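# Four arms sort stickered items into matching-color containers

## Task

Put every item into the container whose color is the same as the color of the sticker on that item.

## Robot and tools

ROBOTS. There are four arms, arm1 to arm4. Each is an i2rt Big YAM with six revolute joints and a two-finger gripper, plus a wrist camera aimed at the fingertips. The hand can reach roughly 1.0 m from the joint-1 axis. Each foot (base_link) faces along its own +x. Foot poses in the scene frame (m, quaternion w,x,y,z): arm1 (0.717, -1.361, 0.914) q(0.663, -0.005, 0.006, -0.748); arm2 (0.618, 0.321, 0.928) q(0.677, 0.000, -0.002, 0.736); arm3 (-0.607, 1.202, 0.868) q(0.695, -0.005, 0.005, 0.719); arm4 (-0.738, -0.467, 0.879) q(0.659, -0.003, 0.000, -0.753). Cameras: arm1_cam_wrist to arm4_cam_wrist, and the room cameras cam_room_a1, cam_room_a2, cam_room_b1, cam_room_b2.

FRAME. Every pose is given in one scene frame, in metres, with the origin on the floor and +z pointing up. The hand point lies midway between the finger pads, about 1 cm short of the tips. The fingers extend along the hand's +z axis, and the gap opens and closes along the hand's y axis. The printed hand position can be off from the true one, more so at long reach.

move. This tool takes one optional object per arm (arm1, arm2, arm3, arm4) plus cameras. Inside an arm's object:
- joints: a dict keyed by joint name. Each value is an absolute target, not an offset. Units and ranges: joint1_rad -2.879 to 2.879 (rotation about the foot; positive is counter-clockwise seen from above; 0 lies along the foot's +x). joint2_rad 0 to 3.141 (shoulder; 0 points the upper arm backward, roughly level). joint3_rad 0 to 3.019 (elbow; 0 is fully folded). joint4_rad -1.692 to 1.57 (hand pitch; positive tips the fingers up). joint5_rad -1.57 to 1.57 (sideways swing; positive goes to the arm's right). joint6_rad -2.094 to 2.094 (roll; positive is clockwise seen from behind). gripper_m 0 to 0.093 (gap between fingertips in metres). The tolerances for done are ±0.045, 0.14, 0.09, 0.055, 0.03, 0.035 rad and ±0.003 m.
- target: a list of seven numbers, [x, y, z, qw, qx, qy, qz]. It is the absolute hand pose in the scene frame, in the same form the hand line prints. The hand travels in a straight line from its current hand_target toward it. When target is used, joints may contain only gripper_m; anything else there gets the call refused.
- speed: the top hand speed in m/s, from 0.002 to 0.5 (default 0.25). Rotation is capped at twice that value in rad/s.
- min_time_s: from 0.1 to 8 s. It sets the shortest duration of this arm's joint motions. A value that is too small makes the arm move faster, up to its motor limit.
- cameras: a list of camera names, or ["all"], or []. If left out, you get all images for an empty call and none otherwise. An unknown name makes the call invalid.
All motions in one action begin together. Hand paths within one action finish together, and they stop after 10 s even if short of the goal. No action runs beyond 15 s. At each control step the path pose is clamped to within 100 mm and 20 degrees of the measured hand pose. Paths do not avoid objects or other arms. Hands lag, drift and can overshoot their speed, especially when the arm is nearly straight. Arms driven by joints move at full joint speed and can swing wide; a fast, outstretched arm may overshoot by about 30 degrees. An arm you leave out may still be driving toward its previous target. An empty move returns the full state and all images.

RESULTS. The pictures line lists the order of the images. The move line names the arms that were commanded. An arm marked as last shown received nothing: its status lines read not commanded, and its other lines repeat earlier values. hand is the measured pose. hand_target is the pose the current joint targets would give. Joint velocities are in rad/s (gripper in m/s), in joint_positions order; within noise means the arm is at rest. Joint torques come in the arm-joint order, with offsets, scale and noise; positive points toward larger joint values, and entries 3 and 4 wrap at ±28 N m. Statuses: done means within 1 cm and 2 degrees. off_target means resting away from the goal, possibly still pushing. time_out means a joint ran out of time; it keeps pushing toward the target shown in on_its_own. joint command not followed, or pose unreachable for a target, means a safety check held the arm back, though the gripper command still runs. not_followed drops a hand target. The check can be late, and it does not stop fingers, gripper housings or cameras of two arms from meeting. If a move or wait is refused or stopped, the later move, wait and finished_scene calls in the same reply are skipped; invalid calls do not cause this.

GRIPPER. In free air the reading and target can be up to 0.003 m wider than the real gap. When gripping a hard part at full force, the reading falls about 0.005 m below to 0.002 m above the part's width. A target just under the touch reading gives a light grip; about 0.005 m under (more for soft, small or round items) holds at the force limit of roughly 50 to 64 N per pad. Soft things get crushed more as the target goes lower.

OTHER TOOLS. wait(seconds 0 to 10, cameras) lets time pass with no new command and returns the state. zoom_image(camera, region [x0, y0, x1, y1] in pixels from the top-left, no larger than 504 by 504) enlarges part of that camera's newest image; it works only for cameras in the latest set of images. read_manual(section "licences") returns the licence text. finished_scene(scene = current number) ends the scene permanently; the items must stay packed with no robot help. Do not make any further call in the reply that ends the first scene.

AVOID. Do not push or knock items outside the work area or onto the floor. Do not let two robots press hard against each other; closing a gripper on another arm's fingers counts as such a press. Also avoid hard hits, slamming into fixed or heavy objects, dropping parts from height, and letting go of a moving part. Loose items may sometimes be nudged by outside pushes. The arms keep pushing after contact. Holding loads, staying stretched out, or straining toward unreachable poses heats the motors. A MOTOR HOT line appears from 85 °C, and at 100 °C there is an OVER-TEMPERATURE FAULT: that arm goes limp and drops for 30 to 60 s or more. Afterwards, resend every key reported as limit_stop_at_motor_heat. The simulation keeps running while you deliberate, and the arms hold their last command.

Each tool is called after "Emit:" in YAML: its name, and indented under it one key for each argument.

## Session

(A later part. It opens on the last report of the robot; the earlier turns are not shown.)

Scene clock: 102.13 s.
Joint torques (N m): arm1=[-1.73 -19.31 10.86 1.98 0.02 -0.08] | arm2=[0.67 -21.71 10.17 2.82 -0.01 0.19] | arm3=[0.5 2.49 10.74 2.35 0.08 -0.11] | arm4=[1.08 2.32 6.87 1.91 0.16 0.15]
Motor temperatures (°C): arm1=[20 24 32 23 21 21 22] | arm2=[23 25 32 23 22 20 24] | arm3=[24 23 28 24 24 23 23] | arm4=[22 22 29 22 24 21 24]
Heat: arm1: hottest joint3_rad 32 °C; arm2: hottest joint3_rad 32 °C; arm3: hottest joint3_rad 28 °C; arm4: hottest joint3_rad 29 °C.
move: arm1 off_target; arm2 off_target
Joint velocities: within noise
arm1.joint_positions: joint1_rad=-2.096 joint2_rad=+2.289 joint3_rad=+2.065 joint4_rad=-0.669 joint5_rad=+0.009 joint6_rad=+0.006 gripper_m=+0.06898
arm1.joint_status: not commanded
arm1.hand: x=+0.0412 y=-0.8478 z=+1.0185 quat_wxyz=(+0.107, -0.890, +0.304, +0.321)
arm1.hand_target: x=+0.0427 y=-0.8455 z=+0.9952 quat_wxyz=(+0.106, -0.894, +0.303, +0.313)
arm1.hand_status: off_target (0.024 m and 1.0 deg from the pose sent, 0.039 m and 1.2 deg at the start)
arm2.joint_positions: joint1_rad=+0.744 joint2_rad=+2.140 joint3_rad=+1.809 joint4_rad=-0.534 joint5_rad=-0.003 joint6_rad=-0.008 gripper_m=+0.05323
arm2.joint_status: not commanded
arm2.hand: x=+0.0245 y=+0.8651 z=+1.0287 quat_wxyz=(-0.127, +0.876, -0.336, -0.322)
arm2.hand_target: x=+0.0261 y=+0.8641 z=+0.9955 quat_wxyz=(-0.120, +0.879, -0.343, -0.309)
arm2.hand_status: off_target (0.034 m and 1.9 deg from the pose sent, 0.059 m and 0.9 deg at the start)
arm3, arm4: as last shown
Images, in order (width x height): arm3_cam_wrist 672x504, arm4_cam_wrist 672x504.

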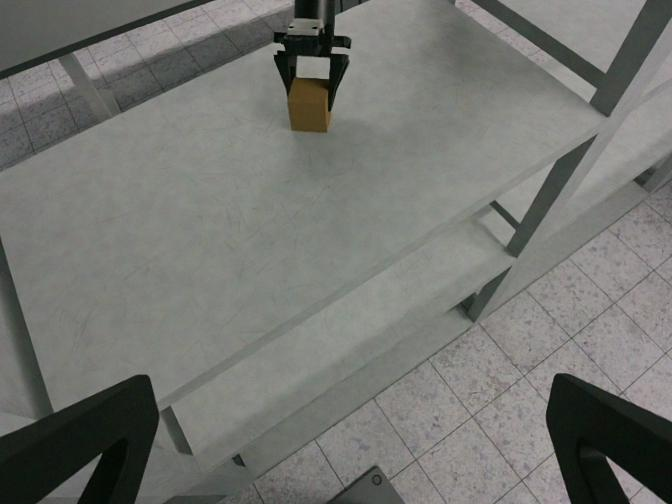

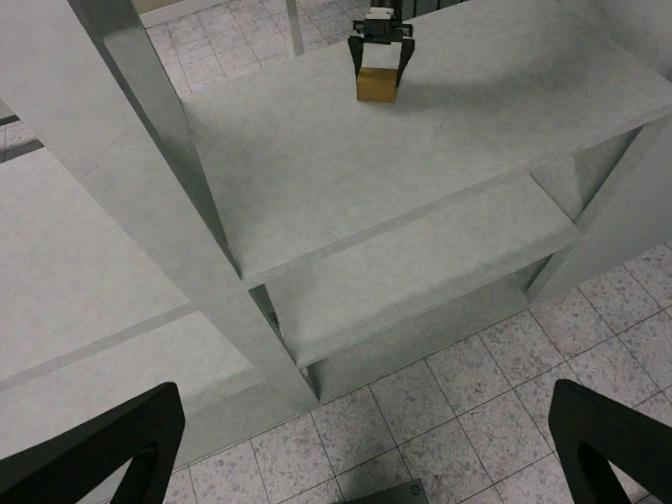

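Emit:
move:
  arm1: {"target":[0.041,-0.847,1.025,0.106,-0.893,0.303,0.313],"speed":0.06}
  arm2: {"target":[0.025,0.865,1.035,0.120,-0.878,0.343,0.309],"speed":0.06}

Emit:
move:
  arm1: {"joints":{"gripper_m":0.093}}
  arm2: {"joints":{"gripper_m":0.085}}

Emit:
move:
  arm1: {"target":[0.103,-0.893,1.12,0.110,-0.890,0.302,0.324],"speed":0.15}
  arm2: {"target":[0.082,0.815,1.13,0.120,-0.876,0.346,0.314],"speed":0.15}

Emit:
move:
  arm1: {"target":[0.415,-1.13,1.2,0.110,-0.890,0.302,0.324],"speed":0.3}
  arm2: {"target":[0.338,0.578,1.2,0.124,-0.876,0.3407,0.3187],"speed":0.3}
  arm3: {"target":[-0.25,1.03,1.2,0.327,0.2778,0.898,-0.101],"speed":0.3}
  arm4: {"target":[-0.257,-0.68,1.21,0.327,0.2778,0.898,-0.101],"speed":0.3}

Emit:
move:
  arm1: {"joints":{"joint2_rad":0.65,"joint3_rad":1.43,"joint4_rad":-1.5},"min_time_s":2}
  arm2: {"joints":{"joint2_rad":0.65,"joint3_rad":1.43,"joint4_rad":-1.5},"min_time_s":2}
  arm3: {"target":[-0.04,0.922,1.135,0.326,0.2845,0.896,-0.1035]}
  arm4: {"target":[-0.05,-0.795,1.14,0.326,0.2845,0.896,-0.1035]}
  cameras: ["arm3_cam_wrist","arm4_cam_wrist"]

Scene clock: 120.33 s.
Joint torques (N m): arm1=[-1.38 -20.95 14.2 0.46 0.07 -0.01] | arm2=[0.62 -24.29 14.05 0.85 -0.04 0.18] | arm3=[0.32 2.43 10.74 2.29 0.08 -0.11] | arm4=[1.49 2.84 6.87 2.03 0.15 0.18]
Motor temperatures (°C): arm1=[20 26 32 23 21 21 22] | arm2=[23 26 31 23 22 20 24] | arm3=[24 23 28 24 24 23 23] | arm4=[22 22 29 22 24 21 24]
Heat: arm1: hottest joint3_rad 32 °C; arm2: hottest joint3_rad 31 °C; arm3: hottest joint3_rad 28 °C; arm4: hottest joint3_rad 29 °C.
move: arm1 done; arm2 off_target
Joint velocities: within noise
arm1.joint_positions: joint1_rad=-2.096 joint2_rad=+2.289 joint3_rad=+2.068 joint4_rad=-0.690 joint5_rad=+0.009 joint6_rad=+0.006 gripper_m=+0.06898
arm1.joint_status: not commanded
arm1.hand: x=+0.0437 y=-0.8497 z=+1.0169 quat_wxyz=(+0.105, -0.893, +0.305, +0.314)
arm1.hand_target: x=+0.0412 y=-0.8471 z=+1.0249 quat_wxyz=(+0.106, -0.894, +0.303, +0.314)
arm1.hand_status: done (0.009 m and 0.2 deg from the pose sent, 0.006 m and 1.0 deg at the start)
arm2.joint_positions: joint1_rad=+0.744 joint2_rad=+2.137 joint3_rad=+1.811 joint4_rad=-0.569 joint5_rad=-0.003 joint6_rad=-0.006 gripper_m=+0.05323
arm2.joint_status: not commanded
arm2.hand: x=+0.0290 y=+0.8610 z=+1.0262 quat_wxyz=(-0.122, +0.881, -0.339, -0.308)
arm2.hand_target: x=+0.0253 y=+0.8649 z=+1.0349 quat_wxyz=(-0.120, +0.879, -0.343, -0.310)
arm2.hand_status: off_target (0.011 m and 0.6 deg from the pose sent, 0.006 m and 1.9 deg at the start)
arm3, arm4: as last shown
pictures: none

Scene clock: 120.87 s.
Joint torques (N m): arm1=[-1.44 -20.95 14.11 0.98 0.09 -0.01] | arm2=[0.56 -24.35 13.97 1.4 -0.03 0.17] | arm3=[0.32 2.55 10.74 2.36 0.08 -0.11] | arm4=[0.67 2.37 6.89 1.91 0.13 0.16]
Motor temperatures (°C): arm1=[20 26 32 23 21 21 22] | arm2=[23 26 31 23 22 20 24] | arm3=[24 23 28 24 24 23 23] | arm4=[22 22 29 22 24 21 24]
Heat: arm1: hottest joint3_rad 32 °C; arm2: hottest joint3_rad 31 °C; arm3: hottest joint3_rad 28 °C; arm4: hottest joint3_rad 29 °C.
move: arm1 done; arm2 done
Joint velocities: within noise
arm1.joint_positions: joint1_rad=-2.096 joint2_rad=+2.290 joint3_rad=+2.068 joint4_rad=-0.705 joint5_rad=+0.009 joint6_rad=+0.006 gripper_m=+0.09297
arm1.joint_status: all done
arm1.hand: x=+0.0461 y=-0.8515 z=+1.0136 quat_wxyz=(+0.102, -0.896, +0.306, +0.306)
arm1.hand_target: x=+0.0413 y=-0.8471 z=+1.0249 quat_wxyz=(+0.106, -0.894, +0.303, +0.313)
arm1.hand_status: not commanded
arm2.joint_positions: joint1_rad=+0.744 joint2_rad=+2.137 joint3_rad=+1.811 joint4_rad=-0.583 joint5_rad=-0.003 joint6_rad=-0.006 gripper_m=+0.08493
arm2.joint_status: all done
arm2.hand: x=+0.0309 y=+0.8592 z=+1.0241 quat_wxyz=(-0.119, +0.883, -0.339, -0.303)
arm2.hand_target: x=+0.0253 y=+0.8649 z=+1.0349 quat_wxyz=(-0.120, +0.879, -0.343, -0.310)
arm2.hand_status: not commanded
arm3, arm4: as last shown
pictures: none

Scene clock: 122.47 s.
Joint torques (N m): arm1=[-1.32 -19.14 11.44 1.03 0.11 0] | arm2=[0.38 -22.12 10.32 1.47 -0.17 0.19] | arm3=[0.44 2.32 10.74 2.35 0.08 -0.11] | arm4=[0.73 2.37 6.93 1.78 0.13 0.15]
Motor temperatures (°C): arm1=[20 26 32 23 21 21 22] | arm2=[23 26 31 23 22 20 24] | arm3=[24 23 28 24 24 23 23] | arm4=[22 22 29 22 24 21 24]
Heat: arm1: hottest joint3_rad 32 °C; arm2: hottest joint3_rad 31 °C; arm3: hottest joint3_rad 28 °C; arm4: hottest joint3_rad 29 °C.
move: arm1 done; arm2 done
Joint velocities: within noise
arm1.joint_positions: joint1_rad=-2.096 joint2_rad=+2.009 joint3_rad=+1.841 joint4_rad=-0.720 joint5_rad=+0.009 joint6_rad=+0.006 gripper_m=+0.09297
arm1.joint_status: not commanded
arm1.hand: x=+0.1010 y=-0.8919 z=+1.1129 quat_wxyz=(+0.108, -0.890, +0.304, +0.324)
arm1.hand_target: x=+0.1031 y=-0.8929 z=+1.1198 quat_wxyz=(+0.110, -0.890, +0.302, +0.324)
arm1.hand_status: done (0.007 m and 0.3 deg from the pose sent, 0.128 m and 2.4 deg at the start)
arm2.joint_positions: joint1_rad=+0.744 joint2_rad=+1.875 joint3_rad=+1.678 joint4_rad=-0.664 joint5_rad=-0.003 joint6_rad=-0.003 gripper_m=+0.08493
arm2.joint_status: not commanded
arm2.hand: x=+0.0751 y=+0.8181 z=+1.1373 quat_wxyz=(-0.127, +0.874, -0.338, -0.324)
arm2.hand_target: x=+0.0819 y=+0.8151 z=+1.1302 quat_wxyz=(-0.120, +0.876, -0.346, -0.314)
arm2.hand_status: done (0.010 m and 1.7 deg from the pose sent, 0.125 m and 1.7 deg at the start)
arm3, arm4: as last shown
pictures: none

Scene clock: 124.60 s.
Joint torques (N m): arm1=[-0.91 -0.38 11.79 1.01 0.08 0.06] | arm2=[0.32 -5.13 10.58 1.51 -0.18 0.09] | arm3=[2.26 -6.42 9.62 1.94 0.23 0.03] | arm4=[0.85 -13.27 12.96 1.52 0.31 0.14]
Motor temperatures (°C): arm1=[20 26 32 23 21 21 22] | arm2=[23 26 31 23 22 20 24] | arm3=[24 23 28 24 24 23 23] | arm4=[22 22 29 22 24 21 24]
Heat: arm1: hottest joint3_rad 32 °C; arm2: hottest joint3_rad 31 °C; arm3: hottest joint3_rad 28 °C; arm4: hottest joint3_rad 29 °C.
move: arm1 done; arm2 off_target; arm3 done; arm4 off_target
Joint velocities: within noise
arm1.joint_positions: joint1_rad=-2.096 joint2_rad=+0.907 joint3_rad=+0.917 joint4_rad=-0.879 joint5_rad=+0.014 joint6_rad=+0.006 gripper_m=+0.09297
arm1.joint_status: not commanded
arm1.hand: x=+0.4167 y=-1.1279 z=+1.2046 quat_wxyz=(+0.113, -0.886, +0.303, +0.332)
arm1.hand_target: x=+0.4150 y=-1.1300 z=+1.2001 quat_wxyz=(+0.110, -0.890, +0.302, +0.324)
arm1.hand_status: done (0.005 m and 1.1 deg from the pose sent, 0.404 m and 0.3 deg at the start)
arm2.joint_positions: joint1_rad=+0.744 joint2_rad=+0.888 joint3_rad=+0.894 joint4_rad=-0.841 joint5_rad=-0.003 joint6_rad=-0.003 gripper_m=+0.08493
arm2.joint_status: not commanded
arm2.hand: x=+0.3344 y=+0.5796 z=+1.2139 quat_wxyz=(-0.131, +0.870, -0.336, -0.335)
arm2.hand_target: x=+0.3381 y=+0.5779 z=+1.2001 quat_wxyz=(-0.124, +0.876, -0.341, -0.319)
arm2.hand_status: off_target (0.014 m and 2.2 deg from the pose sent, 0.361 m and 0.8 deg at the start)
arm3.joint_positions: joint1_rad=-2.030 joint2_rad=+0.973 joint3_rad=+1.075 joint4_rad=-1.011 joint5_rad=+0.109 joint6_rad=+0.147 gripper_m=+0.09400
arm3.joint_status: not commanded
arm3.hand: x=-0.2541 y=+1.0259 z=+1.1964 quat_wxyz=(-0.317, -0.281, -0.900, +0.102)
arm3.hand_target: x=-0.2501 y=+1.0300 z=+1.2000 quat_wxyz=(-0.327, -0.278, -0.898, +0.101)
arm3.hand_status: done (0.007 m and 1.2 deg from the pose sent, 0.254 m and 13.2 deg at the start)
arm4.joint_positions: joint1_rad=+1.323 joint2_rad=+1.306 joint3_rad=+1.265 joint4_rad=-0.925 joint5_rad=+0.136 joint6_rad=+0.165 gripper_m=+0.09398
arm4.joint_status: not commanded
arm4.hand: x=-0.2720 y=-0.6775 z=+1.1732 quat_wxyz=(-0.287, -0.275, -0.912, +0.099)
arm4.hand_target: x=-0.2590 y=-0.6791 z=+1.2100 quat_wxyz=(-0.327, -0.278, -0.898, +0.100)
arm4.hand_status: off_target (0.040 m and 4.9 deg from the pose sent, 0.362 m and 16.1 deg at the start)
pictures: none

Scene clock: 127.00 s.
Joint torques (N m): arm1=[-1.55 3.96 12.89 1.24 0.1 0.07] | arm2=[0.38 -0.26 12.82 1.62 -0.17 0.08] | arm3=[0.32 -17.2 14.15 1.58 0.06 -0.04] | arm4=[0.15 -21.77 13.3 0.55 0.01 -0.03]
Motor temperatures (°C): arm1=[20 26 32 23 21 21 22] | arm2=[23 26 32 23 22 20 24] | arm3=[24 23 29 24 24 23 23] | arm4=[22 22 30 22 24 21 24]
Heat: arm1: hottest joint3_rad 32 °C; arm2: hottest joint3_rad 32 °C; arm3: hottest joint3_rad 29 °C; arm4: hottest joint3_rad 30 °C.
move: arm1 done; arm2 done; arm3 off_target; arm4 off_target
Joint velocities: within noise
arm1.joint_positions: joint1_rad=-2.096 joint2_rad=+0.649 joint3_rad=+1.386 joint4_rad=-1.491 joint5_rad=+0.014 joint6_rad=+0.006 gripper_m=+0.09297
arm1.joint_status: all done
arm1.hand: x=+0.5472 y=-1.2243 z=+1.4174 quat_wxyz=(+0.130, -0.865, +0.297, +0.382)
arm1.hand_target: x=+0.5511 y=-1.2287 z=+1.4358 quat_wxyz=(+0.134, -0.859, +0.293, +0.397)
arm1.hand_status: not commanded
arm2.joint_positions: joint1_rad=+0.744 joint2_rad=+0.652 joint3_rad=+1.388 joint4_rad=-1.486 joint5_rad=-0.003 joint6_rad=-0.003 gripper_m=+0.08493
arm2.joint_status: all done
arm2.hand: x=+0.4501 y=+0.4723 z=+1.4302 quat_wxyz=(-0.146, +0.855, -0.330, -0.372)
arm2.hand_target: x=+0.4556 y=+0.4677 z=+1.4471 quat_wxyz=(-0.150, +0.849, -0.330, -0.385)
arm2.hand_status: not commanded
arm3.joint_positions: joint1_rad=-2.030 joint2_rad=+1.597 joint3_rad=+1.399 joint4_rad=-0.759 joint5_rad=+0.109 joint6_rad=+0.147 gripper_m=+0.09400
arm3.joint_status: not commanded
arm3.hand: x=-0.0536 y=+0.9342 z=+1.1023 quat_wxyz=(-0.294, -0.282, -0.908, +0.099)
arm3.hand_target: x=-0.0419 y=+0.9229 z=+1.1352 quat_wxyz=(-0.326, -0.284, -0.896, +0.104)
arm3.hand_status: off_target (0.037 m and 3.9 deg from the pose sent, 0.246 m and 1.2 deg at the start)
arm4.joint_positions: joint1_rad=+1.292 joint2_rad=+1.921 joint3_rad=+1.863 joint4_rad=-0.849 joint5_rad=+0.126 joint6_rad=+0.165 gripper_m=+0.09398
arm4.joint_status: not commanded
arm4.hand: x=-0.0597 y=-0.7862 z=+1.1236 quat_wxyz=(-0.314, -0.287, -0.899, +0.101)
arm4.hand_target: x=-0.0511 y=-0.7947 z=+1.1399 quat_wxyz=(-0.326, -0.285, -0.895, +0.104)
arm4.hand_status: off_target (0.021 m and 1.5 deg from the pose sent, 0.253 m and 5.0 deg at the start)
Images, in order (width x height): arm3_cam_wrist 672x504, arm4_cam_wrist 672x504.

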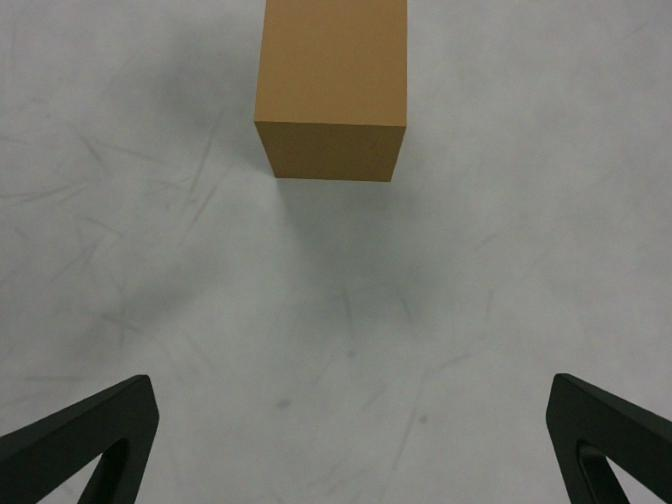

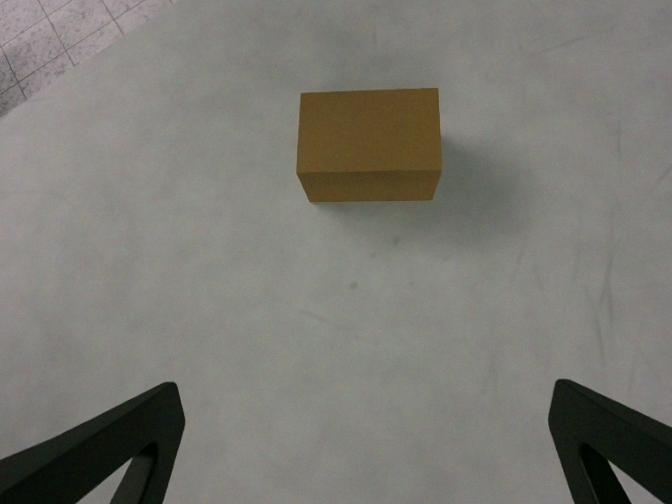

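Emit:
move:
  arm3: {"target":[0.030,0.888,1.112,0.324,0.300,0.891,-0.109],"speed":0.2}
  arm4: {"target":[0.0165,-0.852,1.07,0.3246,0.2957,0.892,-0.1076],"speed":0.2}
  cameras: ["arm3_cam_wrist","arm4_cam_wrist"]

Scene clock: 143.40 s.
Joint torques (N m): arm1=[-0.85 3.78 12.93 1.24 0.08 0.08] | arm2=[0.38 -0.03 12.81 1.62 -0.17 0.08] | arm3=[0.73 -20.01 14.23 1.14 0.24 0.02] | arm4=[0.32 -26.58 13.23 0.53 0.03 -0.05]
Motor temperatures (°C): arm1=[20 25 33 23 21 21 22] | arm2=[23 26 33 23 22 20 23] | arm3=[24 24 31 24 24 23 23] | arm4=[22 24 36 22 24 21 24]
Heat: arm1: hottest joint3_rad 33 °C; arm2: hottest joint3_rad 33 °C; arm3: hottest joint3_rad 31 °C; arm4: hottest joint3_rad 36 °C.
move: arm3 off_target; arm4 off_target
Joint velocities: within noise
arm1, arm2: as last shown
arm3.joint_positions: joint1_rad=-2.030 joint2_rad=+1.804 joint3_rad=+1.618 joint4_rad=-0.757 joint5_rad=+0.128 joint6_rad=+0.169 gripper_m=+0.09400
arm3.joint_status: not commanded
arm3.hand: x=+0.0172 y=+0.8984 z=+1.0853 quat_wxyz=(-0.300, -0.295, -0.901, +0.106)
arm3.hand_target: x=+0.0285 y=+0.8888 z=+1.1121 quat_wxyz=(-0.324, -0.300, -0.891, +0.109)
arm3.hand_status: off_target (0.031 m and 3.0 deg from the pose sent, 0.096 m and 4.6 deg at the start)
arm4.joint_positions: joint1_rad=+1.259 joint2_rad=+2.213 joint3_rad=+2.152 joint4_rad=-0.847 joint5_rad=+0.122 joint6_rad=+0.162 gripper_m=+0.09398
arm4.joint_status: not commanded
arm4.hand: x=+0.0081 y=-0.8452 z=+1.0520 quat_wxyz=(-0.312, -0.300, -0.895, +0.105)
arm4.hand_target: x=+0.0155 y=-0.8515 z=+1.0700 quat_wxyz=(-0.325, -0.296, -0.892, +0.108)
arm4.hand_status: off_target (0.021 m and 1.6 deg from the pose sent, 0.114 m and 1.9 deg at the start)
Images, in order (width x height): arm3_cam_wrist 672x504, arm4_cam_wrist 672x504.

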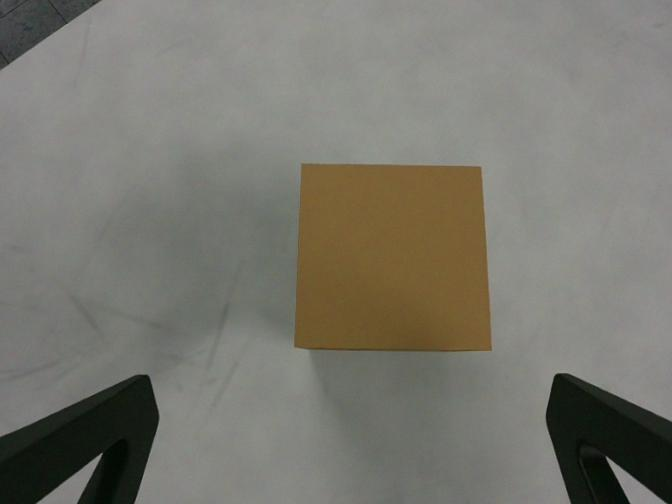

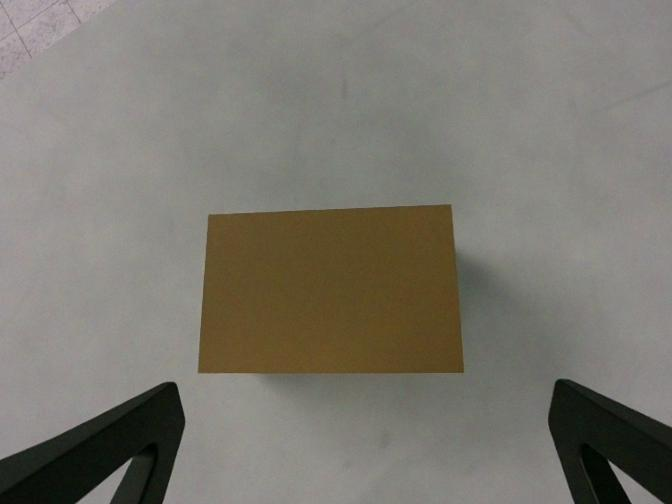

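Emit:
move:
  arm3: {"target":[0.0545,0.847,1.065,0.324,0.300,0.891,-0.109],"speed":0.12}
  arm4: {"target":[0.0495,-0.865,1.016,0.3257,0.2868,0.895,-0.1043],"speed":0.12}
  cameras: ["arm3_cam_wrist","arm4_cam_wrist"]

Scene clock: 157.90 s.
Joint torques (N m): arm1=[-1.26 3.6 12.94 1.11 0.07 0.04] | arm2=[0.38 0.03 12.83 1.63 -0.18 0.07] | arm3=[0.38 -21.66 14.01 1.81 0.04 -0.12] | arm4=[0.38 -25.82 13 1.31 0.06 -0.1]
Motor temperatures (°C): arm1=[20 25 33 23 21 21 22] | arm2=[23 25 33 23 22 20 23] | arm3=[24 25 32 23 24 23 23] | arm4=[22 24 35 22 24 21 24]
Heat: arm1: hottest joint3_rad 33 °C; arm2: hottest joint3_rad 33 °C; arm3: hottest joint3_rad 32 °C; arm4: hottest joint3_rad 35 °C.
move: arm3 off_target; arm4 off_target
Joint velocities: within noise
arm1, arm2: as last shown
arm3.joint_positions: joint1_rad=-2.067 joint2_rad=+1.929 joint3_rad=+1.678 joint4_rad=-0.703 joint5_rad=+0.108 joint6_rad=+0.152 gripper_m=+0.09400
arm3.joint_status: not commanded
arm3.hand: x=+0.0389 y=+0.8621 z=+1.0383 quat_wxyz=(-0.294, -0.301, -0.901, +0.103)
arm3.hand_target: x=+0.0526 y=+0.8480 z=+1.0654 quat_wxyz=(-0.324, -0.300, -0.891, +0.109)
arm3.hand_status: off_target (0.034 m and 3.6 deg from the pose sent, 0.067 m and 3.0 deg at the start)
arm4.joint_positions: joint1_rad=+1.262 joint2_rad=+2.337 joint3_rad=+2.277 joint4_rad=-0.842 joint5_rad=+0.110 joint6_rad=+0.148 gripper_m=+0.09398
arm4.joint_status: not commanded
arm4.hand: x=+0.0388 y=-0.8547 z=+1.0164 quat_wxyz=(-0.315, -0.290, -0.898, +0.101)
arm4.hand_target: x=+0.0485 y=-0.8644 z=+1.0161 quat_wxyz=(-0.326, -0.287, -0.895, +0.105)
arm4.hand_status: off_target (0.015 m and 1.4 deg from the pose sent, 0.058 m and 2.2 deg at the start)
Images, in order (width x height): arm3_cam_wrist 672x504, arm4_cam_wrist 672x504.

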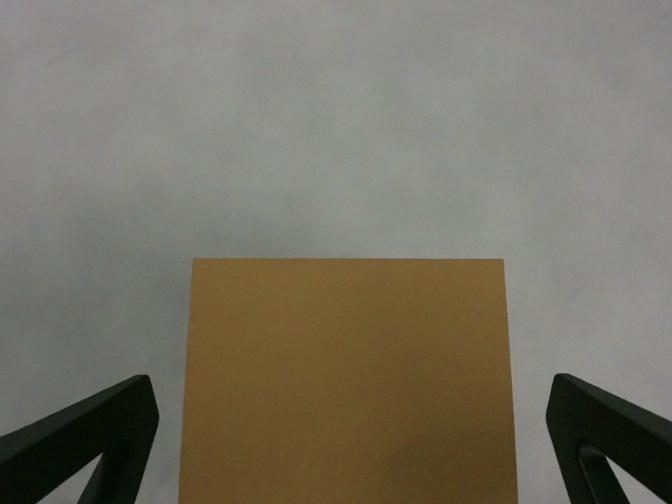

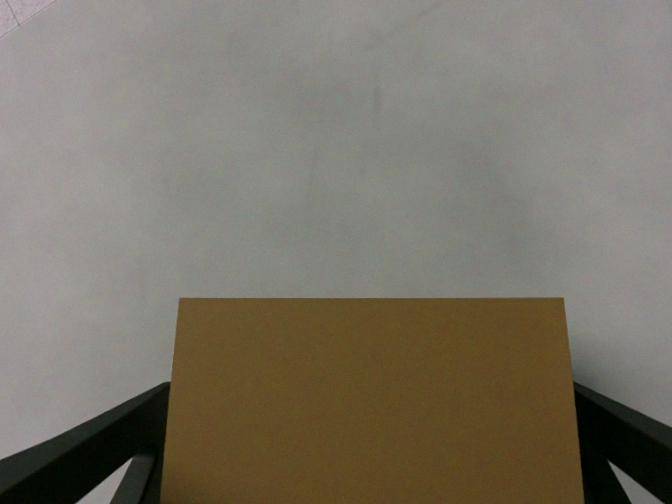

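Emit:
move:
  arm3: {"joints":{"gripper_m":0.043}}
  arm4: {"joints":{"gripper_m":0.058}}

Emit:
move:
  arm3: {"target":[-0.02,0.885,1.16,0.324,0.300,0.891,-0.109],"speed":0.15}
  arm4: {"target":[-0.02,-0.815,1.14,0.3257,0.2868,0.895,-0.1043],"speed":0.15}

Emit:
move:
  arm3: {"target":[-0.27,1.03,1.22,0.327,0.2778,0.898,-0.101],"speed":0.3}
  arm4: {"target":[-0.277,-0.68,1.22,0.327,0.2778,0.898,-0.101],"speed":0.3}
  cameras: ["arm3_cam_wrist","arm4_cam_wrist"]

Emit:
move:
  arm3: {"joints":{"joint1_rad":0.767,"joint2_rad":0.8,"joint3_rad":1.35,"joint4_rad":-1.4,"joint5_rad":0,"joint6_rad":0},"min_time_s":4}
  arm4: {"joints":{"joint1_rad":-1.63,"joint2_rad":0.8,"joint3_rad":1.35,"joint4_rad":-1.4,"joint5_rad":0,"joint6_rad":0},"min_time_s":4}

Emit:
move:
  arm3: {"target":[-1.095,1.675,0.97,0.0692,-0.9307,0.2584,0.2494],"speed":0.3}
  arm4: {"target":[-1.415,-0.335,0.97,0.008,-0.9654,0.0297,0.2587],"speed":0.3}
  cameras: ["arm3_cam_wrist","arm4_cam_wrist"]

Scene clock: 181.07 s.
Joint torques (N m): arm1=[-1.2 3.72 13.03 1.05 0.11 0.03] | arm2=[0.38 0.03 12.82 1.62 -0.17 0.08] | arm3=[0.32 -21.6 14.02 1.77 0.07 -0.12] | arm4=[0.15 -25.88 12.9 1.4 0.05 -0.05]
Motor temperatures (°C): arm1=[20 24 34 23 21 21 21] | arm2=[23 25 34 22 22 20 23] | arm3=[24 25 35 23 24 23 23] | arm4=[22 28 37 22 24 21 24]
Heat: arm1: hottest joint3_rad 34 °C; arm2: hottest joint3_rad 34 °C; arm3: hottest joint3_rad 35 °C; arm4: hottest joint3_rad 37 °C.
move: arm3 off_target; arm4 off_target
Joint velocities: within noise
arm1, arm2: as last shown
arm3.joint_positions: joint1_rad=-2.067 joint2_rad=+1.929 joint3_rad=+1.678 joint4_rad=-0.703 joint5_rad=+0.107 joint6_rad=+0.152 gripper_m=+0.05332
arm3.joint_status: gripper_m off_target (ended at +0.05336, target +0.04300)
arm3.hand: x=+0.0391 y=+0.8622 z=+1.0384 quat_wxyz=(-0.295, -0.300, -0.901, +0.103)
arm3.hand_target: x=+0.0526 y=+0.8480 z=+1.0654 quat_wxyz=(-0.324, -0.300, -0.891, +0.109)
arm3.hand_status: not commanded
arm4.joint_positions: joint1_rad=+1.262 joint2_rad=+2.337 joint3_rad=+2.277 joint4_rad=-0.842 joint5_rad=+0.109 joint6_rad=+0.146 gripper_m=+0.06966
arm4.joint_status: gripper_m off_target (ended at +0.06969, target +0.05800)
arm4.hand: x=+0.0389 y=-0.8546 z=+1.0166 quat_wxyz=(-0.315, -0.290, -0.898, +0.102)
arm4.hand_target: x=+0.0484 y=-0.8644 z=+1.0161 quat_wxyz=(-0.326, -0.287, -0.895, +0.104)
arm4.hand_status: not commanded
pictures: none

Scene clock: 182.83 s.
Joint torques (N m): arm1=[-1.2 3.49 12.83 1.14 0.1 0.08] | arm2=[0.44 -0.09 12.82 1.62 -0.18 0.08] | arm3=[0.09 -20.07 9.39 1.06 0.05 -0.13] | arm4=[1.2 -25.82 9.36 0.75 0.28 0.11]
Motor temperatures (°C): arm1=[20 24 34 23 21 21 21] | arm2=[23 25 34 22 22 20 23] | arm3=[24 25 35 23 24 23 23] | arm4=[22 28 37 22 24 21 25]
Heat: arm1: hottest joint3_rad 34 °C; arm2: hottest joint3_rad 34 °C; arm3: hottest joint3_rad 35 °C; arm4: hottest joint3_rad 37 °C.
move: arm3 off_target; arm4 done
Joint velocities: within noise
arm1, arm2: as last shown
arm3.joint_positions: joint1_rad=-2.067 joint2_rad=+1.698 joint3_rad=+1.637 joint4_rad=-0.832 joint5_rad=+0.106 joint6_rad=+0.151 gripper_m=+0.05332
arm3.joint_status: not commanded
arm3.hand: x=-0.0127 y=+0.8897 z=+1.1538 quat_wxyz=(-0.322, -0.299, -0.892, +0.107)
arm3.hand_target: x=-0.0198 y=+0.8851 z=+1.1599 quat_wxyz=(-0.324, -0.300, -0.891, +0.109)
arm3.hand_status: off_target (0.011 m and 0.4 deg from the pose sent, 0.137 m and 3.6 deg at the start)
arm4.joint_positions: joint1_rad=+1.271 joint2_rad=+2.063 joint3_rad=+2.103 joint4_rad=-0.920 joint5_rad=+0.116 joint6_rad=+0.146 gripper_m=+0.06966
arm4.joint_status: not commanded
arm4.hand: x=-0.0197 y=-0.8202 z=+1.1340 quat_wxyz=(-0.325, -0.286, -0.895, +0.105)
arm4.hand_target: x=-0.0201 y=-0.8151 z=+1.1399 quat_wxyz=(-0.326, -0.287, -0.895, +0.104)
arm4.hand_status: done (0.008 m and 0.1 deg from the pose sent, 0.142 m and 1.3 deg at the start)
pictures: none

Scene clock: 184.63 s.
Joint torques (N m): arm1=[-1.03 3.84 12.92 1.06 0.09 0.04] | arm2=[0.5 -0.15 12.79 1.65 -0.17 0.09] | arm3=[2.32 -4.48 9.36 1.1 0.11 -0.11] | arm4=[1.44 -10.7 9.52 0.66 0.27 0.17]
Motor temperatures (°C): arm1=[20 24 34 23 21 21 21] | arm2=[23 25 34 22 22 20 23] | arm3=[24 25 35 23 24 23 23] | arm4=[22 28 37 22 24 21 25]
Heat: arm1: hottest joint3_rad 34 °C; arm2: hottest joint3_rad 34 °C; arm3: hottest joint3_rad 35 °C; arm4: hottest joint3_rad 37 °C.
move: arm3 done; arm4 done
Joint velocities: within noise
arm1, arm2: as last shown
arm3.joint_positions: joint1_rad=-2.060 joint2_rad=+0.920 joint3_rad=+1.107 joint4_rad=-1.059 joint5_rad=+0.093 joint6_rad=+0.136 gripper_m=+0.05332
arm3.joint_status: not commanded
arm3.hand: x=-0.2728 y=+1.0250 z=+1.2251 quat_wxyz=(-0.333, -0.286, -0.892, +0.103)
arm3.hand_target: x=-0.2701 y=+1.0299 z=+1.2200 quat_wxyz=(-0.327, -0.278, -0.898, +0.101)
arm3.hand_status: done (0.008 m and 1.4 deg from the pose sent, 0.300 m and 2.6 deg at the start)
arm4.joint_positions: joint1_rad=+1.305 joint2_rad=+1.248 joint3_rad=+1.305 joint4_rad=-0.926 joint5_rad=+0.126 joint6_rad=+0.150 gripper_m=+0.06966
arm4.joint_status: not commanded
arm4.hand: x=-0.2782 y=-0.6828 z=+1.2220 quat_wxyz=(-0.331, -0.274, -0.897, +0.103)
arm4.hand_target: x=-0.2770 y=-0.6800 z=+1.2200 quat_wxyz=(-0.327, -0.278, -0.898, +0.101)
arm4.hand_status: done (0.004 m and 0.7 deg from the pose sent, 0.305 m and 1.1 deg at the start)
Images, in order (width x height): arm3_cam_wrist 672x504, arm4_cam_wrist 672x504.

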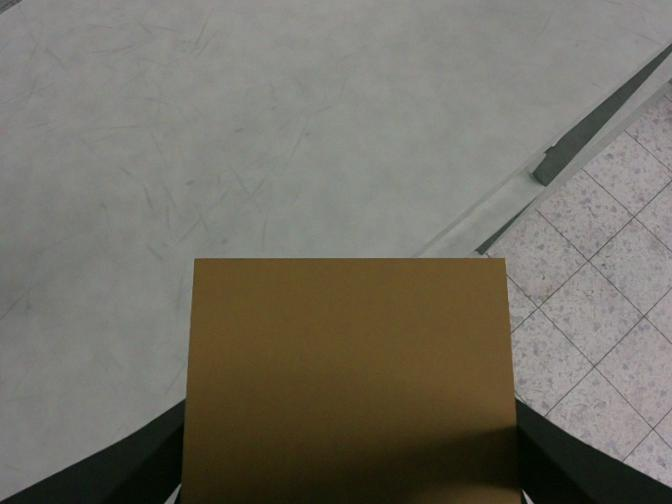

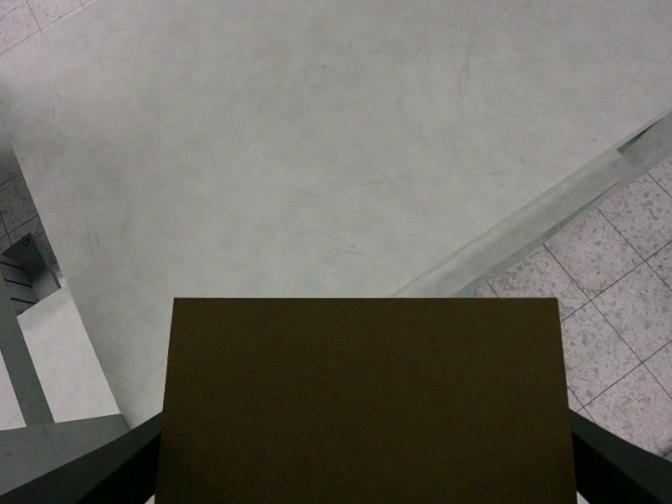

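Scene clock: 189.00 s.
Joint torques (N m): arm1=[-0.56 3.84 12.98 1.26 0.08 0.02] | arm2=[0.38 -0.03 12.82 1.62 -0.17 0.09] | arm3=[1.85 -3.66 13.7 0.96 0.03 -0.12] | arm4=[0.85 -2.67 11.47 0.72 -0.06 -0.09]
Motor temperatures (°C): arm1=[20 24 34 23 21 21 21] | arm2=[23 25 34 22 22 20 23] | arm3=[24 25 35 23 24 23 24] | arm4=[22 27 37 22 24 21 25]
Heat: arm1: hottest joint3_rad 34 °C; arm2: hottest joint3_rad 34 °C; arm3: hottest joint3_rad 35 °C; arm4: hottest joint3_rad 37 °C.
move: arm3 done; arm4 done
Joint velocities: within noise
arm1, arm2: as last shown
arm3.joint_positions: joint1_rad=+0.758 joint2_rad=+0.809 joint3_rad=+1.293 joint4_rad=-1.395 joint5_rad=+0.000 joint6_rad=+0.007 gripper_m=+0.05331
arm3.joint_status: all done
arm3.hand: x=-0.8208 y=+1.4191 z=+1.2976 quat_wxyz=(-0.116, +0.875, -0.364, -0.297)
arm3.hand_target: x=-0.8199 y=+1.4149 z=+1.3273 quat_wxyz=(-0.127, +0.868, -0.353, -0.324)
arm3.hand_status: not commanded
arm4.joint_positions: joint1_rad=-1.629 joint2_rad=+0.808 joint3_rad=+1.305 joint4_rad=-1.390 joint5_rad=+0.004 joint6_rad=+0.014 gripper_m=+0.06967
arm4.joint_status: all done
arm4.hand: x=-1.0308 y=-0.4071 z=+1.3204 quat_wxyz=(+0.029, -0.937, +0.098, +0.333)
arm4.hand_target: x=-1.0264 y=-0.4081 z=+1.3431 quat_wxyz=(+0.032, -0.931, +0.091, +0.353)
arm4.hand_status: not commanded
pictures: none

Scene clock: 191.53 s.
Joint torques (N m): arm1=[-0.56 3.6 12.97 1.05 0.12 0.04] | arm2=[0.21 -0.03 12.79 1.63 -0.16 0.09] | arm3=[0.38 -21.19 12.9 1.2 -0.17 -0.12] | arm4=[0.26 -21.36 11.66 1.07 -0.08 -0.1]
Motor temperatures (°C): arm1=[20 24 34 23 21 21 21] | arm2=[23 25 34 22 22 20 23] | arm3=[24 25 35 23 24 23 24] | arm4=[22 27 37 22 24 21 25]
Heat: arm1: hottest joint3_rad 34 °C; arm2: hottest joint3_rad 34 °C; arm3: hottest joint3_rad 35 °C; arm4: hottest joint3_rad 37 °C.
move: arm3 off_target; arm4 off_target
Joint velocities: within noise
arm1, arm2: as last shown
arm3.joint_positions: joint1_rad=+0.753 joint2_rad=+1.886 joint3_rad=+1.429 joint4_rad=-0.665 joint5_rad=-0.116 joint6_rad=-0.220 gripper_m=+0.05331
arm3.joint_status: not commanded
arm3.hand: x=-1.0843 y=+1.6508 z=+0.9394 quat_wxyz=(-0.051, +0.939, -0.260, -0.220)
arm3.hand_target: x=-1.0934 y=+1.6736 z=+0.9706 quat_wxyz=(-0.070, +0.931, -0.258, -0.249)
arm3.hand_status: off_target (0.040 m and 4.1 deg from the pose sent, 0.498 m and 15.7 deg at the start)
arm4.joint_positions: joint1_rad=-1.638 joint2_rad=+1.929 joint3_rad=+1.452 joint4_rad=-0.640 joint5_rad=-0.065 joint6_rad=-0.116 gripper_m=+0.06967
arm4.joint_status: not commanded
arm4.hand: x=-1.3928 y=-0.3445 z=+0.9455 quat_wxyz=(+0.003, -0.973, +0.034, +0.229)
arm4.hand_target: x=-1.4132 y=-0.3353 z=+0.9705 quat_wxyz=(+0.008, -0.965, +0.030, +0.259)
arm4.hand_status: off_target (0.034 m and 3.6 deg from the pose sent, 0.525 m and 12.3 deg at the start)
Images, in order (width x height): arm3_cam_wrist 672x504, arm4_cam_wrist 672x504.

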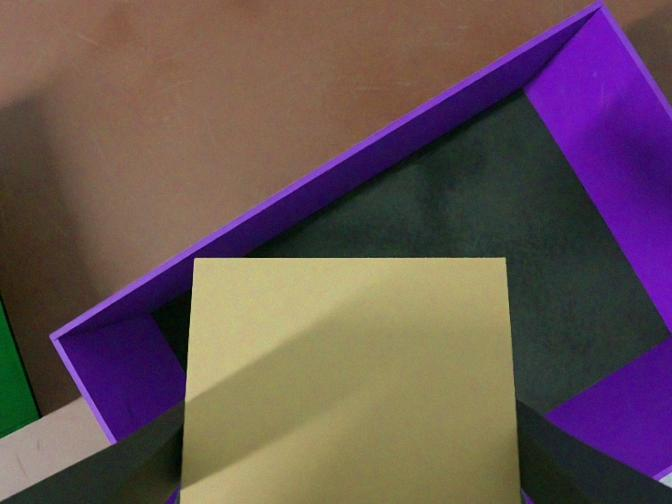

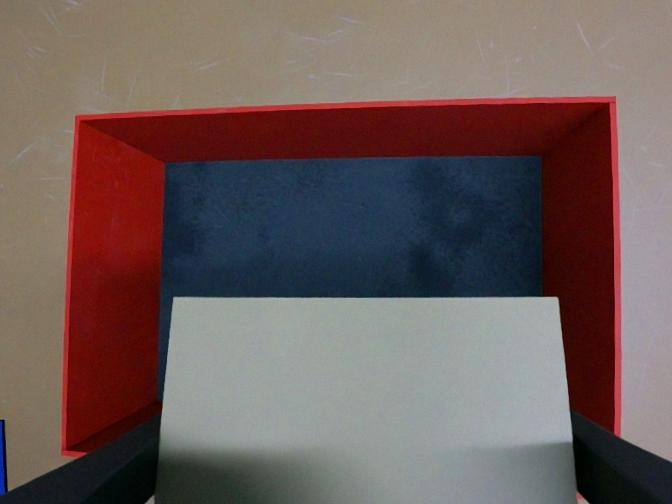

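Emit:
move:
  arm3: {"target":[-1.066,1.695,0.82,0.0692,-0.9307,0.2584,0.2494],"speed":0.15}
  arm4: {"target":[-1.456,-0.335,0.81,0.008,-0.9654,0.0297,0.2587],"speed":0.15}
  cameras: ["arm3_cam_wrist","arm4_cam_wrist"]

Scene clock: 203.20 s.
Joint torques (N m): arm1=[-0.79 3.37 12.94 1.16 0.11 0.05] | arm2=[0.38 0.03 12.82 1.62 -0.17 0.08] | arm3=[0.5 -21.07 7.15 1.62 -0.19 -0.13] | arm4=[1.67 -22.71 10.15 1.4 0.07 0.02]
Motor temperatures (°C): arm1=[20 24 34 23 21 21 21] | arm2=[23 25 34 22 22 20 23] | arm3=[24 25 34 23 24 23 24] | arm4=[22 27 38 22 24 21 25]
Heat: arm1: hottest joint3_rad 34 °C; arm2: hottest joint3_rad 34 °C; arm3: hottest joint3_rad 34 °C; arm4: hottest joint3_rad 38 °C.
move: arm3 done; arm4 off_target
Joint velocities: within noise
arm1.joint_positions: joint1_rad=-2.096 joint2_rad=+0.649 joint3_rad=+1.386 joint4_rad=-1.491 joint5_rad=+0.014 joint6_rad=+0.006 gripper_m=+0.09297
arm1.joint_status: not commanded
arm1.hand: x=+0.5472 y=-1.2243 z=+1.4174 quat_wxyz=(+0.130, -0.865, +0.297, +0.382)
arm1.hand_target: x=+0.5511 y=-1.2287 z=+1.4358 quat_wxyz=(+0.134, -0.859, +0.293, +0.397)
arm1.hand_status: not commanded
arm2.joint_positions: joint1_rad=+0.744 joint2_rad=+0.652 joint3_rad=+1.388 joint4_rad=-1.486 joint5_rad=-0.003 joint6_rad=-0.003 gripper_m=+0.08493
arm2.joint_status: not commanded
arm2.hand: x=+0.4501 y=+0.4723 z=+1.4302 quat_wxyz=(-0.146, +0.855, -0.330, -0.372)
arm2.hand_target: x=+0.4556 y=+0.4677 z=+1.4471 quat_wxyz=(-0.150, +0.849, -0.330, -0.385)
arm2.hand_status: not commanded
arm3.joint_positions: joint1_rad=+0.689 joint2_rad=+2.077 joint3_rad=+1.359 joint4_rad=-0.351 joint5_rad=-0.147 joint6_rad=-0.273 gripper_m=+0.05331
arm3.joint_status: not commanded
arm3.hand: x=-1.0701 y=+1.6880 z=+0.8222 quat_wxyz=(-0.065, +0.932, -0.257, -0.245)
arm3.hand_target: x=-1.0659 y=+1.6948 z=+0.8200 quat_wxyz=(-0.069, +0.931, -0.258, -0.249)
arm3.hand_status: done (0.008 m and 0.7 deg from the pose sent, 0.129 m and 4.1 deg at the start)
arm4.joint_positions: joint1_rad=-1.638 joint2_rad=+2.224 joint3_rad=+1.510 joint4_rad=-0.389 joint5_rad=-0.065 joint6_rad=-0.116 gripper_m=+0.06967
arm4.joint_status: not commanded
arm4.hand: x=-1.4327 y=-0.3370 z=+0.8009 quat_wxyz=(+0.004, -0.971, +0.034, +0.236)
arm4.hand_target: x=-1.4547 y=-0.3354 z=+0.8108 quat_wxyz=(+0.008, -0.965, +0.030, +0.259)
arm4.hand_status: off_target (0.025 m and 2.8 deg from the pose sent, 0.150 m and 3.5 deg at the start)
Images, in order (width x height): arm3_cam_wrist 672x504, arm4_cam_wrist 672x504.

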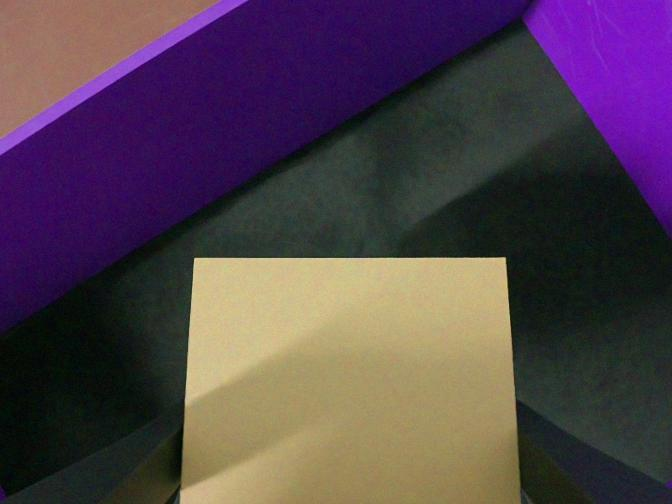

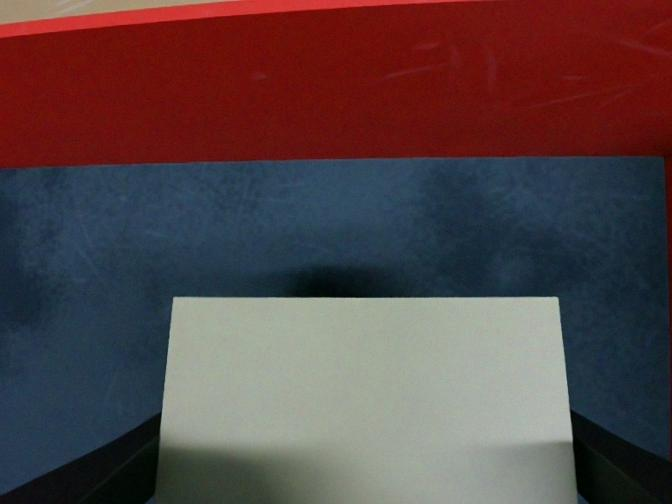

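Emit:
move:
  arm3: {"target":[-1.066,1.695,0.782,0.0692,-0.9307,0.2584,0.2494],"speed":0.1}
  arm4: {"target":[-1.456,-0.337,0.764,0.008,-0.9654,0.0297,0.2587],"speed":0.1}

Emit:
move:
  arm3: {"target":[-1.066,1.695,0.752,0.0692,-0.9307,0.2584,0.2494],"speed":0.06}
  arm4: {"target":[-1.456,-0.337,0.736,0.008,-0.9654,0.0297,0.2587],"speed":0.06}
  cameras: ["arm3_cam_wrist","arm4_cam_wrist"]

Scene clock: 208.30 s.
Joint torques (N m): arm1=[-1.32 3.14 13.07 1.14 0.12 0.03] | arm2=[0.32 -0.03 12.81 1.59 -0.18 0.09] | arm3=[0.38 -21.19 6.69 1.62 -0.18 -0.12] | arm4=[1.03 -23.71 9.55 1.4 0.12 0.05]
Motor temperatures (°C): arm1=[20 24 34 23 21 21 21] | arm2=[23 24 34 22 22 20 23] | arm3=[24 25 34 23 24 23 24] | arm4=[22 27 38 22 24 21 26]
Heat: arm1: hottest joint3_rad 34 °C; arm2: hottest joint3_rad 34 °C; arm3: hottest joint3_rad 34 °C; arm4: hottest joint3_rad 38 °C.
move: arm3 done; arm4 off_target
Joint velocities: within noise
arm1, arm2: as last shown
arm3.joint_positions: joint1_rad=+0.689 joint2_rad=+2.144 joint3_rad=+1.354 joint4_rad=-0.277 joint5_rad=-0.147 joint6_rad=-0.274 gripper_m=+0.05331
arm3.joint_status: not commanded
arm3.hand: x=-1.0707 y=+1.6883 z=+0.7850 quat_wxyz=(-0.066, +0.932, -0.257, -0.246)
arm3.hand_target: x=-1.0659 y=+1.6949 z=+0.7821 quat_wxyz=(-0.069, +0.931, -0.258, -0.249)
arm3.hand_status: done (0.009 m and 0.6 deg from the pose sent, 0.041 m and 0.7 deg at the start)
arm4.joint_positions: joint1_rad=-1.638 joint2_rad=+2.305 joint3_rad=+1.514 joint4_rad=-0.311 joint5_rad=-0.065 joint6_rad=-0.116 gripper_m=+0.06967
arm4.joint_status: not commanded
arm4.hand: x=-1.4331 y=-0.3371 z=+0.7555 quat_wxyz=(+0.004, -0.971, +0.034, +0.237)
arm4.hand_target: x=-1.4549 y=-0.3374 z=+0.7648 quat_wxyz=(+0.008, -0.965, +0.030, +0.259)
arm4.hand_status: off_target (0.024 m and 2.7 deg from the pose sent, 0.044 m and 2.8 deg at the start)
pictures: none

Scene clock: 209.37 s.
Joint torques (N m): arm1=[-1.2 3.08 13 1.2 0.11 0.06] | arm2=[0.5 -0.15 12.82 1.61 -0.17 0.08] | arm3=[0.56 -19.55 6.67 1.36 -0.17 -0.11] | arm4=[1.79 -21.42 9.03 1.28 0.09 0.05]
Motor temperatures (°C): arm1=[20 24 34 23 21 21 21] | arm2=[23 24 34 22 22 20 23] | arm3=[24 25 33 23 24 23 24] | arm4=[22 27 38 22 24 21 26]
Heat: arm1: hottest joint3_rad 34 °C; arm2: hottest joint3_rad 34 °C; arm3: hottest joint3_rad 33 °C; arm4: hottest joint3_rad 38 °C.
move: arm3 off_target; arm4 off_target
Joint velocities: within noise
arm1, arm2: as last shown
arm3.joint_positions: joint1_rad=+0.689 joint2_rad=+2.178 joint3_rad=+1.354 joint4_rad=-0.214 joint5_rad=-0.148 joint6_rad=-0.276 gripper_m=+0.05331
arm3.joint_status: not commanded
arm3.hand: x=-1.0747 y=+1.6926 z=+0.7703 quat_wxyz=(-0.073, +0.929, -0.254, -0.258)
arm3.hand_target: x=-1.0657 y=+1.6946 z=+0.7525 quat_wxyz=(-0.069, +0.931, -0.258, -0.250)
arm3.hand_status: off_target (0.020 m and 1.2 deg from the pose sent, 0.034 m and 0.6 deg at the start)
arm4.joint_positions: joint1_rad=-1.638 joint2_rad=+2.335 joint3_rad=+1.530 joint4_rad=-0.265 joint5_rad=-0.065 joint6_rad=-0.117 gripper_m=+0.06967
arm4.joint_status: not commanded
arm4.hand: x=-1.4431 y=-0.3352 z=+0.7461 quat_wxyz=(+0.006, -0.967, +0.033, +0.252)
arm4.hand_target: x=-1.4552 y=-0.3373 z=+0.7365 quat_wxyz=(+0.008, -0.965, +0.030, +0.259)
arm4.hand_status: off_target (0.016 m and 0.9 deg from the pose sent, 0.030 m and 2.7 deg at the start)
Images, in order (width x height): arm3_cam_wrist 672x504, arm4_cam_wrist 672x504.

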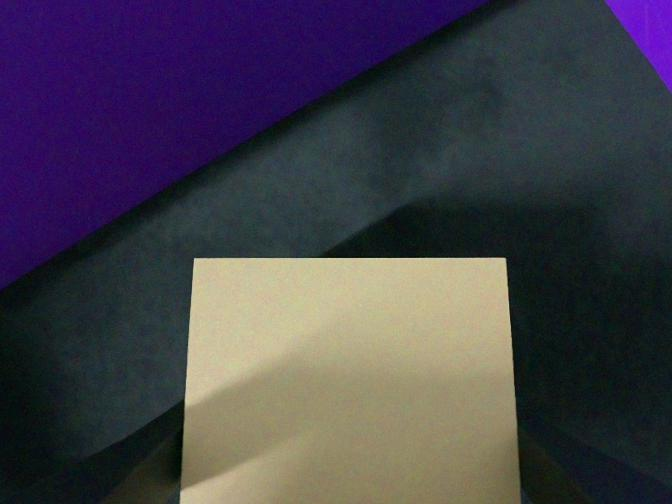

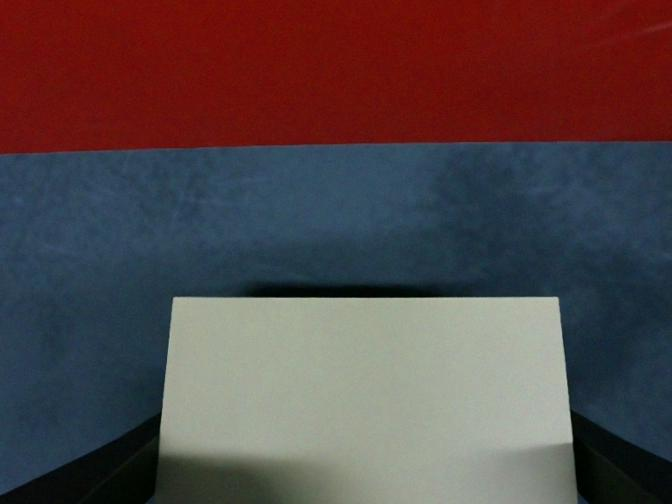

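Contact as predicted. Relieve, release, lift.

Emit:
move:
  arm3: {"target":[-1.073,1.697,0.776,0.0692,-0.9307,0.2584,0.2494],"speed":0.06}
  arm4: {"target":[-1.450,-0.336,0.753,0.008,-0.9654,0.0297,0.2587],"speed":0.06}

Emit:
move:
  arm3: {"joints":{"gripper_m":0.08}}
  arm4: {"joints":{"gripper_m":0.092}}

Emit:
move:
  arm3: {"target":[-1.055,1.685,0.96,0.0692,-0.9307,0.2584,0.2494],"speed":0.2}
  arm4: {"target":[-1.435,-0.336,0.95,0.008,-0.9654,0.0297,0.2587],"speed":0.2}
  cameras: ["arm3_cam_wrist","arm4_cam_wrist"]

Scene clock: 214.37 s.
Joint torques (N m): arm1=[-1.38 3.84 12.96 1.13 0.11 0.07] | arm2=[0.38 -0.03 12.77 1.63 -0.17 0.08] | arm3=[1.2 -22.18 8.38 0.09 -0.04 -0.04] | arm4=[0.91 -24.82 7.25 0.81 0.08 0.03]
Motor temperatures (°C): arm1=[20 24 34 23 21 21 21] | arm2=[23 24 34 22 22 20 23] | arm3=[24 26 33 23 24 23 24] | arm4=[22 27 37 22 24 21 26]
Heat: arm1: hottest joint3_rad 34 °C; arm2: hottest joint3_rad 34 °C; arm3: hottest joint3_rad 33 °C; arm4: hottest joint3_rad 37 °C.
move: arm3 done; arm4 done
Joint velocities: within noise
arm1, arm2: as last shown
arm3.joint_positions: joint1_rad=+0.689 joint2_rad=+2.174 joint3_rad=+1.354 joint4_rad=-0.239 joint5_rad=-0.148 joint6_rad=-0.276 gripper_m=+0.05331
arm3.joint_status: not commanded
arm3.hand: x=-1.0718 y=+1.6894 z=+0.7701 quat_wxyz=(-0.068, +0.932, -0.256, -0.249)
arm3.hand_target: x=-1.0728 y=+1.6969 z=+0.7760 quat_wxyz=(-0.069, +0.931, -0.258, -0.249)
arm3.hand_status: done (0.010 m and 0.4 deg from the pose sent, 0.007 m and 1.2 deg at the start)
arm4.joint_positions: joint1_rad=-1.638 joint2_rad=+2.335 joint3_rad=+1.530 joint4_rad=-0.265 joint5_rad=-0.065 joint6_rad=-0.117 gripper_m=+0.06967
arm4.joint_status: not commanded
arm4.hand: x=-1.4431 y=-0.3352 z=+0.7461 quat_wxyz=(+0.006, -0.967, +0.033, +0.252)
arm4.hand_target: x=-1.4500 y=-0.3361 z=+0.7532 quat_wxyz=(+0.008, -0.965, +0.030, +0.259)
arm4.hand_status: done (0.010 m and 0.9 deg from the pose sent, 0.010 m and 0.9 deg at the start)
pictures: none

Scene clock: 214.90 s.
Joint torques (N m): arm1=[-0.73 3.43 12.94 1.26 0.08 0.04] | arm2=[0.38 -0.03 12.81 1.63 -0.18 0.08] | arm3=[0.91 -22.3 8.28 0.64 -0.05 -0.06] | arm4=[1.44 -25.41 7.32 0.75 0.02 0]
Motor temperatures (°C): arm1=[20 24 34 23 21 21 21] | arm2=[23 24 34 22 22 20 23] | arm3=[24 26 33 23 24 23 24] | arm4=[22 27 37 22 24 21 26]
Heat: arm1: hottest joint3_rad 34 °C; arm2: hottest joint3_rad 34 °C; arm3: hottest joint3_rad 33 °C; arm4: hottest joint3_rad 37 °C.
move: arm3 done; arm4 done
Joint velocities: within noise
arm1, arm2: as last shown
arm3.joint_positions: joint1_rad=+0.689 joint2_rad=+2.174 joint3_rad=+1.354 joint4_rad=-0.252 joint5_rad=-0.148 joint6_rad=-0.276 gripper_m=+0.07996
arm3.joint_status: all done
arm3.hand: x=-1.0698 y=+1.6872 z=+0.7685 quat_wxyz=(-0.064, +0.933, -0.257, -0.244)
arm3.hand_target: x=-1.0728 y=+1.6969 z=+0.7760 quat_wxyz=(-0.069, +0.931, -0.258, -0.250)
arm3.hand_status: not commanded
arm4.joint_positions: joint1_rad=-1.638 joint2_rad=+2.335 joint3_rad=+1.530 joint4_rad=-0.265 joint5_rad=-0.065 joint6_rad=-0.117 gripper_m=+0.09191
arm4.joint_status: all done
arm4.hand: x=-1.4431 y=-0.3352 z=+0.7461 quat_wxyz=(+0.006, -0.967, +0.033, +0.252)
arm4.hand_target: x=-1.4500 y=-0.3361 z=+0.7532 quat_wxyz=(+0.008, -0.965, +0.030, +0.259)
arm4.hand_status: not commanded
pictures: none

Scene clock: 216.63 s.
Joint torques (N m): arm1=[-1.55 3.6 12.83 1.29 0.12 0.06] | arm2=[0.26 -0.03 12.77 1.65 -0.17 0.08] | arm3=[0.44 -20.42 12.04 0.54 -0.17 -0.11] | arm4=[1.14 -23.65 10.97 0.39 0.01 -0.01]
Motor temperatures (°C): arm1=[20 24 34 23 21 21 21] | arm2=[23 24 34 22 22 20 23] | arm3=[24 26 33 23 24 23 24] | arm4=[22 27 37 22 24 21 26]
Heat: arm1: hottest joint3_rad 34 °C; arm2: hottest joint3_rad 34 °C; arm3: hottest joint3_rad 33 °C; arm4: hottest joint3_rad 37 °C.
move: arm3 off_target; arm4 off_target
Joint velocities: within noise
arm1, arm2: as last shown
arm3.joint_positions: joint1_rad=+0.689 joint2_rad=+1.848 joint3_rad=+1.361 joint4_rad=-0.611 joint5_rad=-0.148 joint6_rad=-0.276 gripper_m=+0.07996
arm3.joint_status: not commanded
arm3.hand: x=-1.0498 y=+1.6666 z=+0.9385 quat_wxyz=(-0.057, +0.936, -0.258, -0.233)
arm3.hand_target: x=-1.0542 y=+1.6842 z=+0.9602 quat_wxyz=(-0.069, +0.931, -0.258, -0.249)
arm3.hand_status: off_target (0.029 m and 2.4 deg from the pose sent, 0.192 m and 0.9 deg at the start)
arm4.joint_positions: joint1_rad=-1.638 joint2_rad=+2.007 joint3_rad=+1.515 joint4_rad=-0.602 joint5_rad=-0.065 joint6_rad=-0.117 gripper_m=+0.09191
arm4.joint_status: not commanded
arm4.hand: x=-1.4199 y=-0.3391 z=+0.9263 quat_wxyz=(+0.004, -0.970, +0.033, +0.240)
arm4.hand_target: x=-1.4341 y=-0.3362 z=+0.9504 quat_wxyz=(+0.008, -0.965, +0.030, +0.259)
arm4.hand_status: off_target (0.028 m and 2.3 deg from the pose sent, 0.204 m and 0.9 deg at the start)
Images, in order (width x height): arm3_cam_wrist 672x504, arm4_cam_wrist 672x504.

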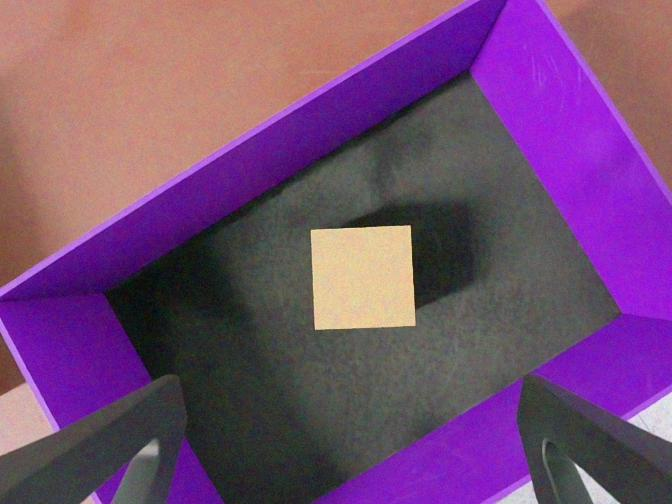

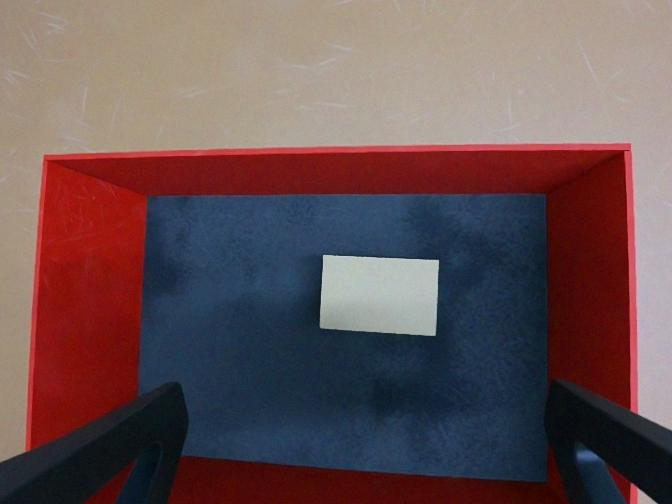

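Emit:
finished_scene:
  scene: 3

The scene is finished: the task was done.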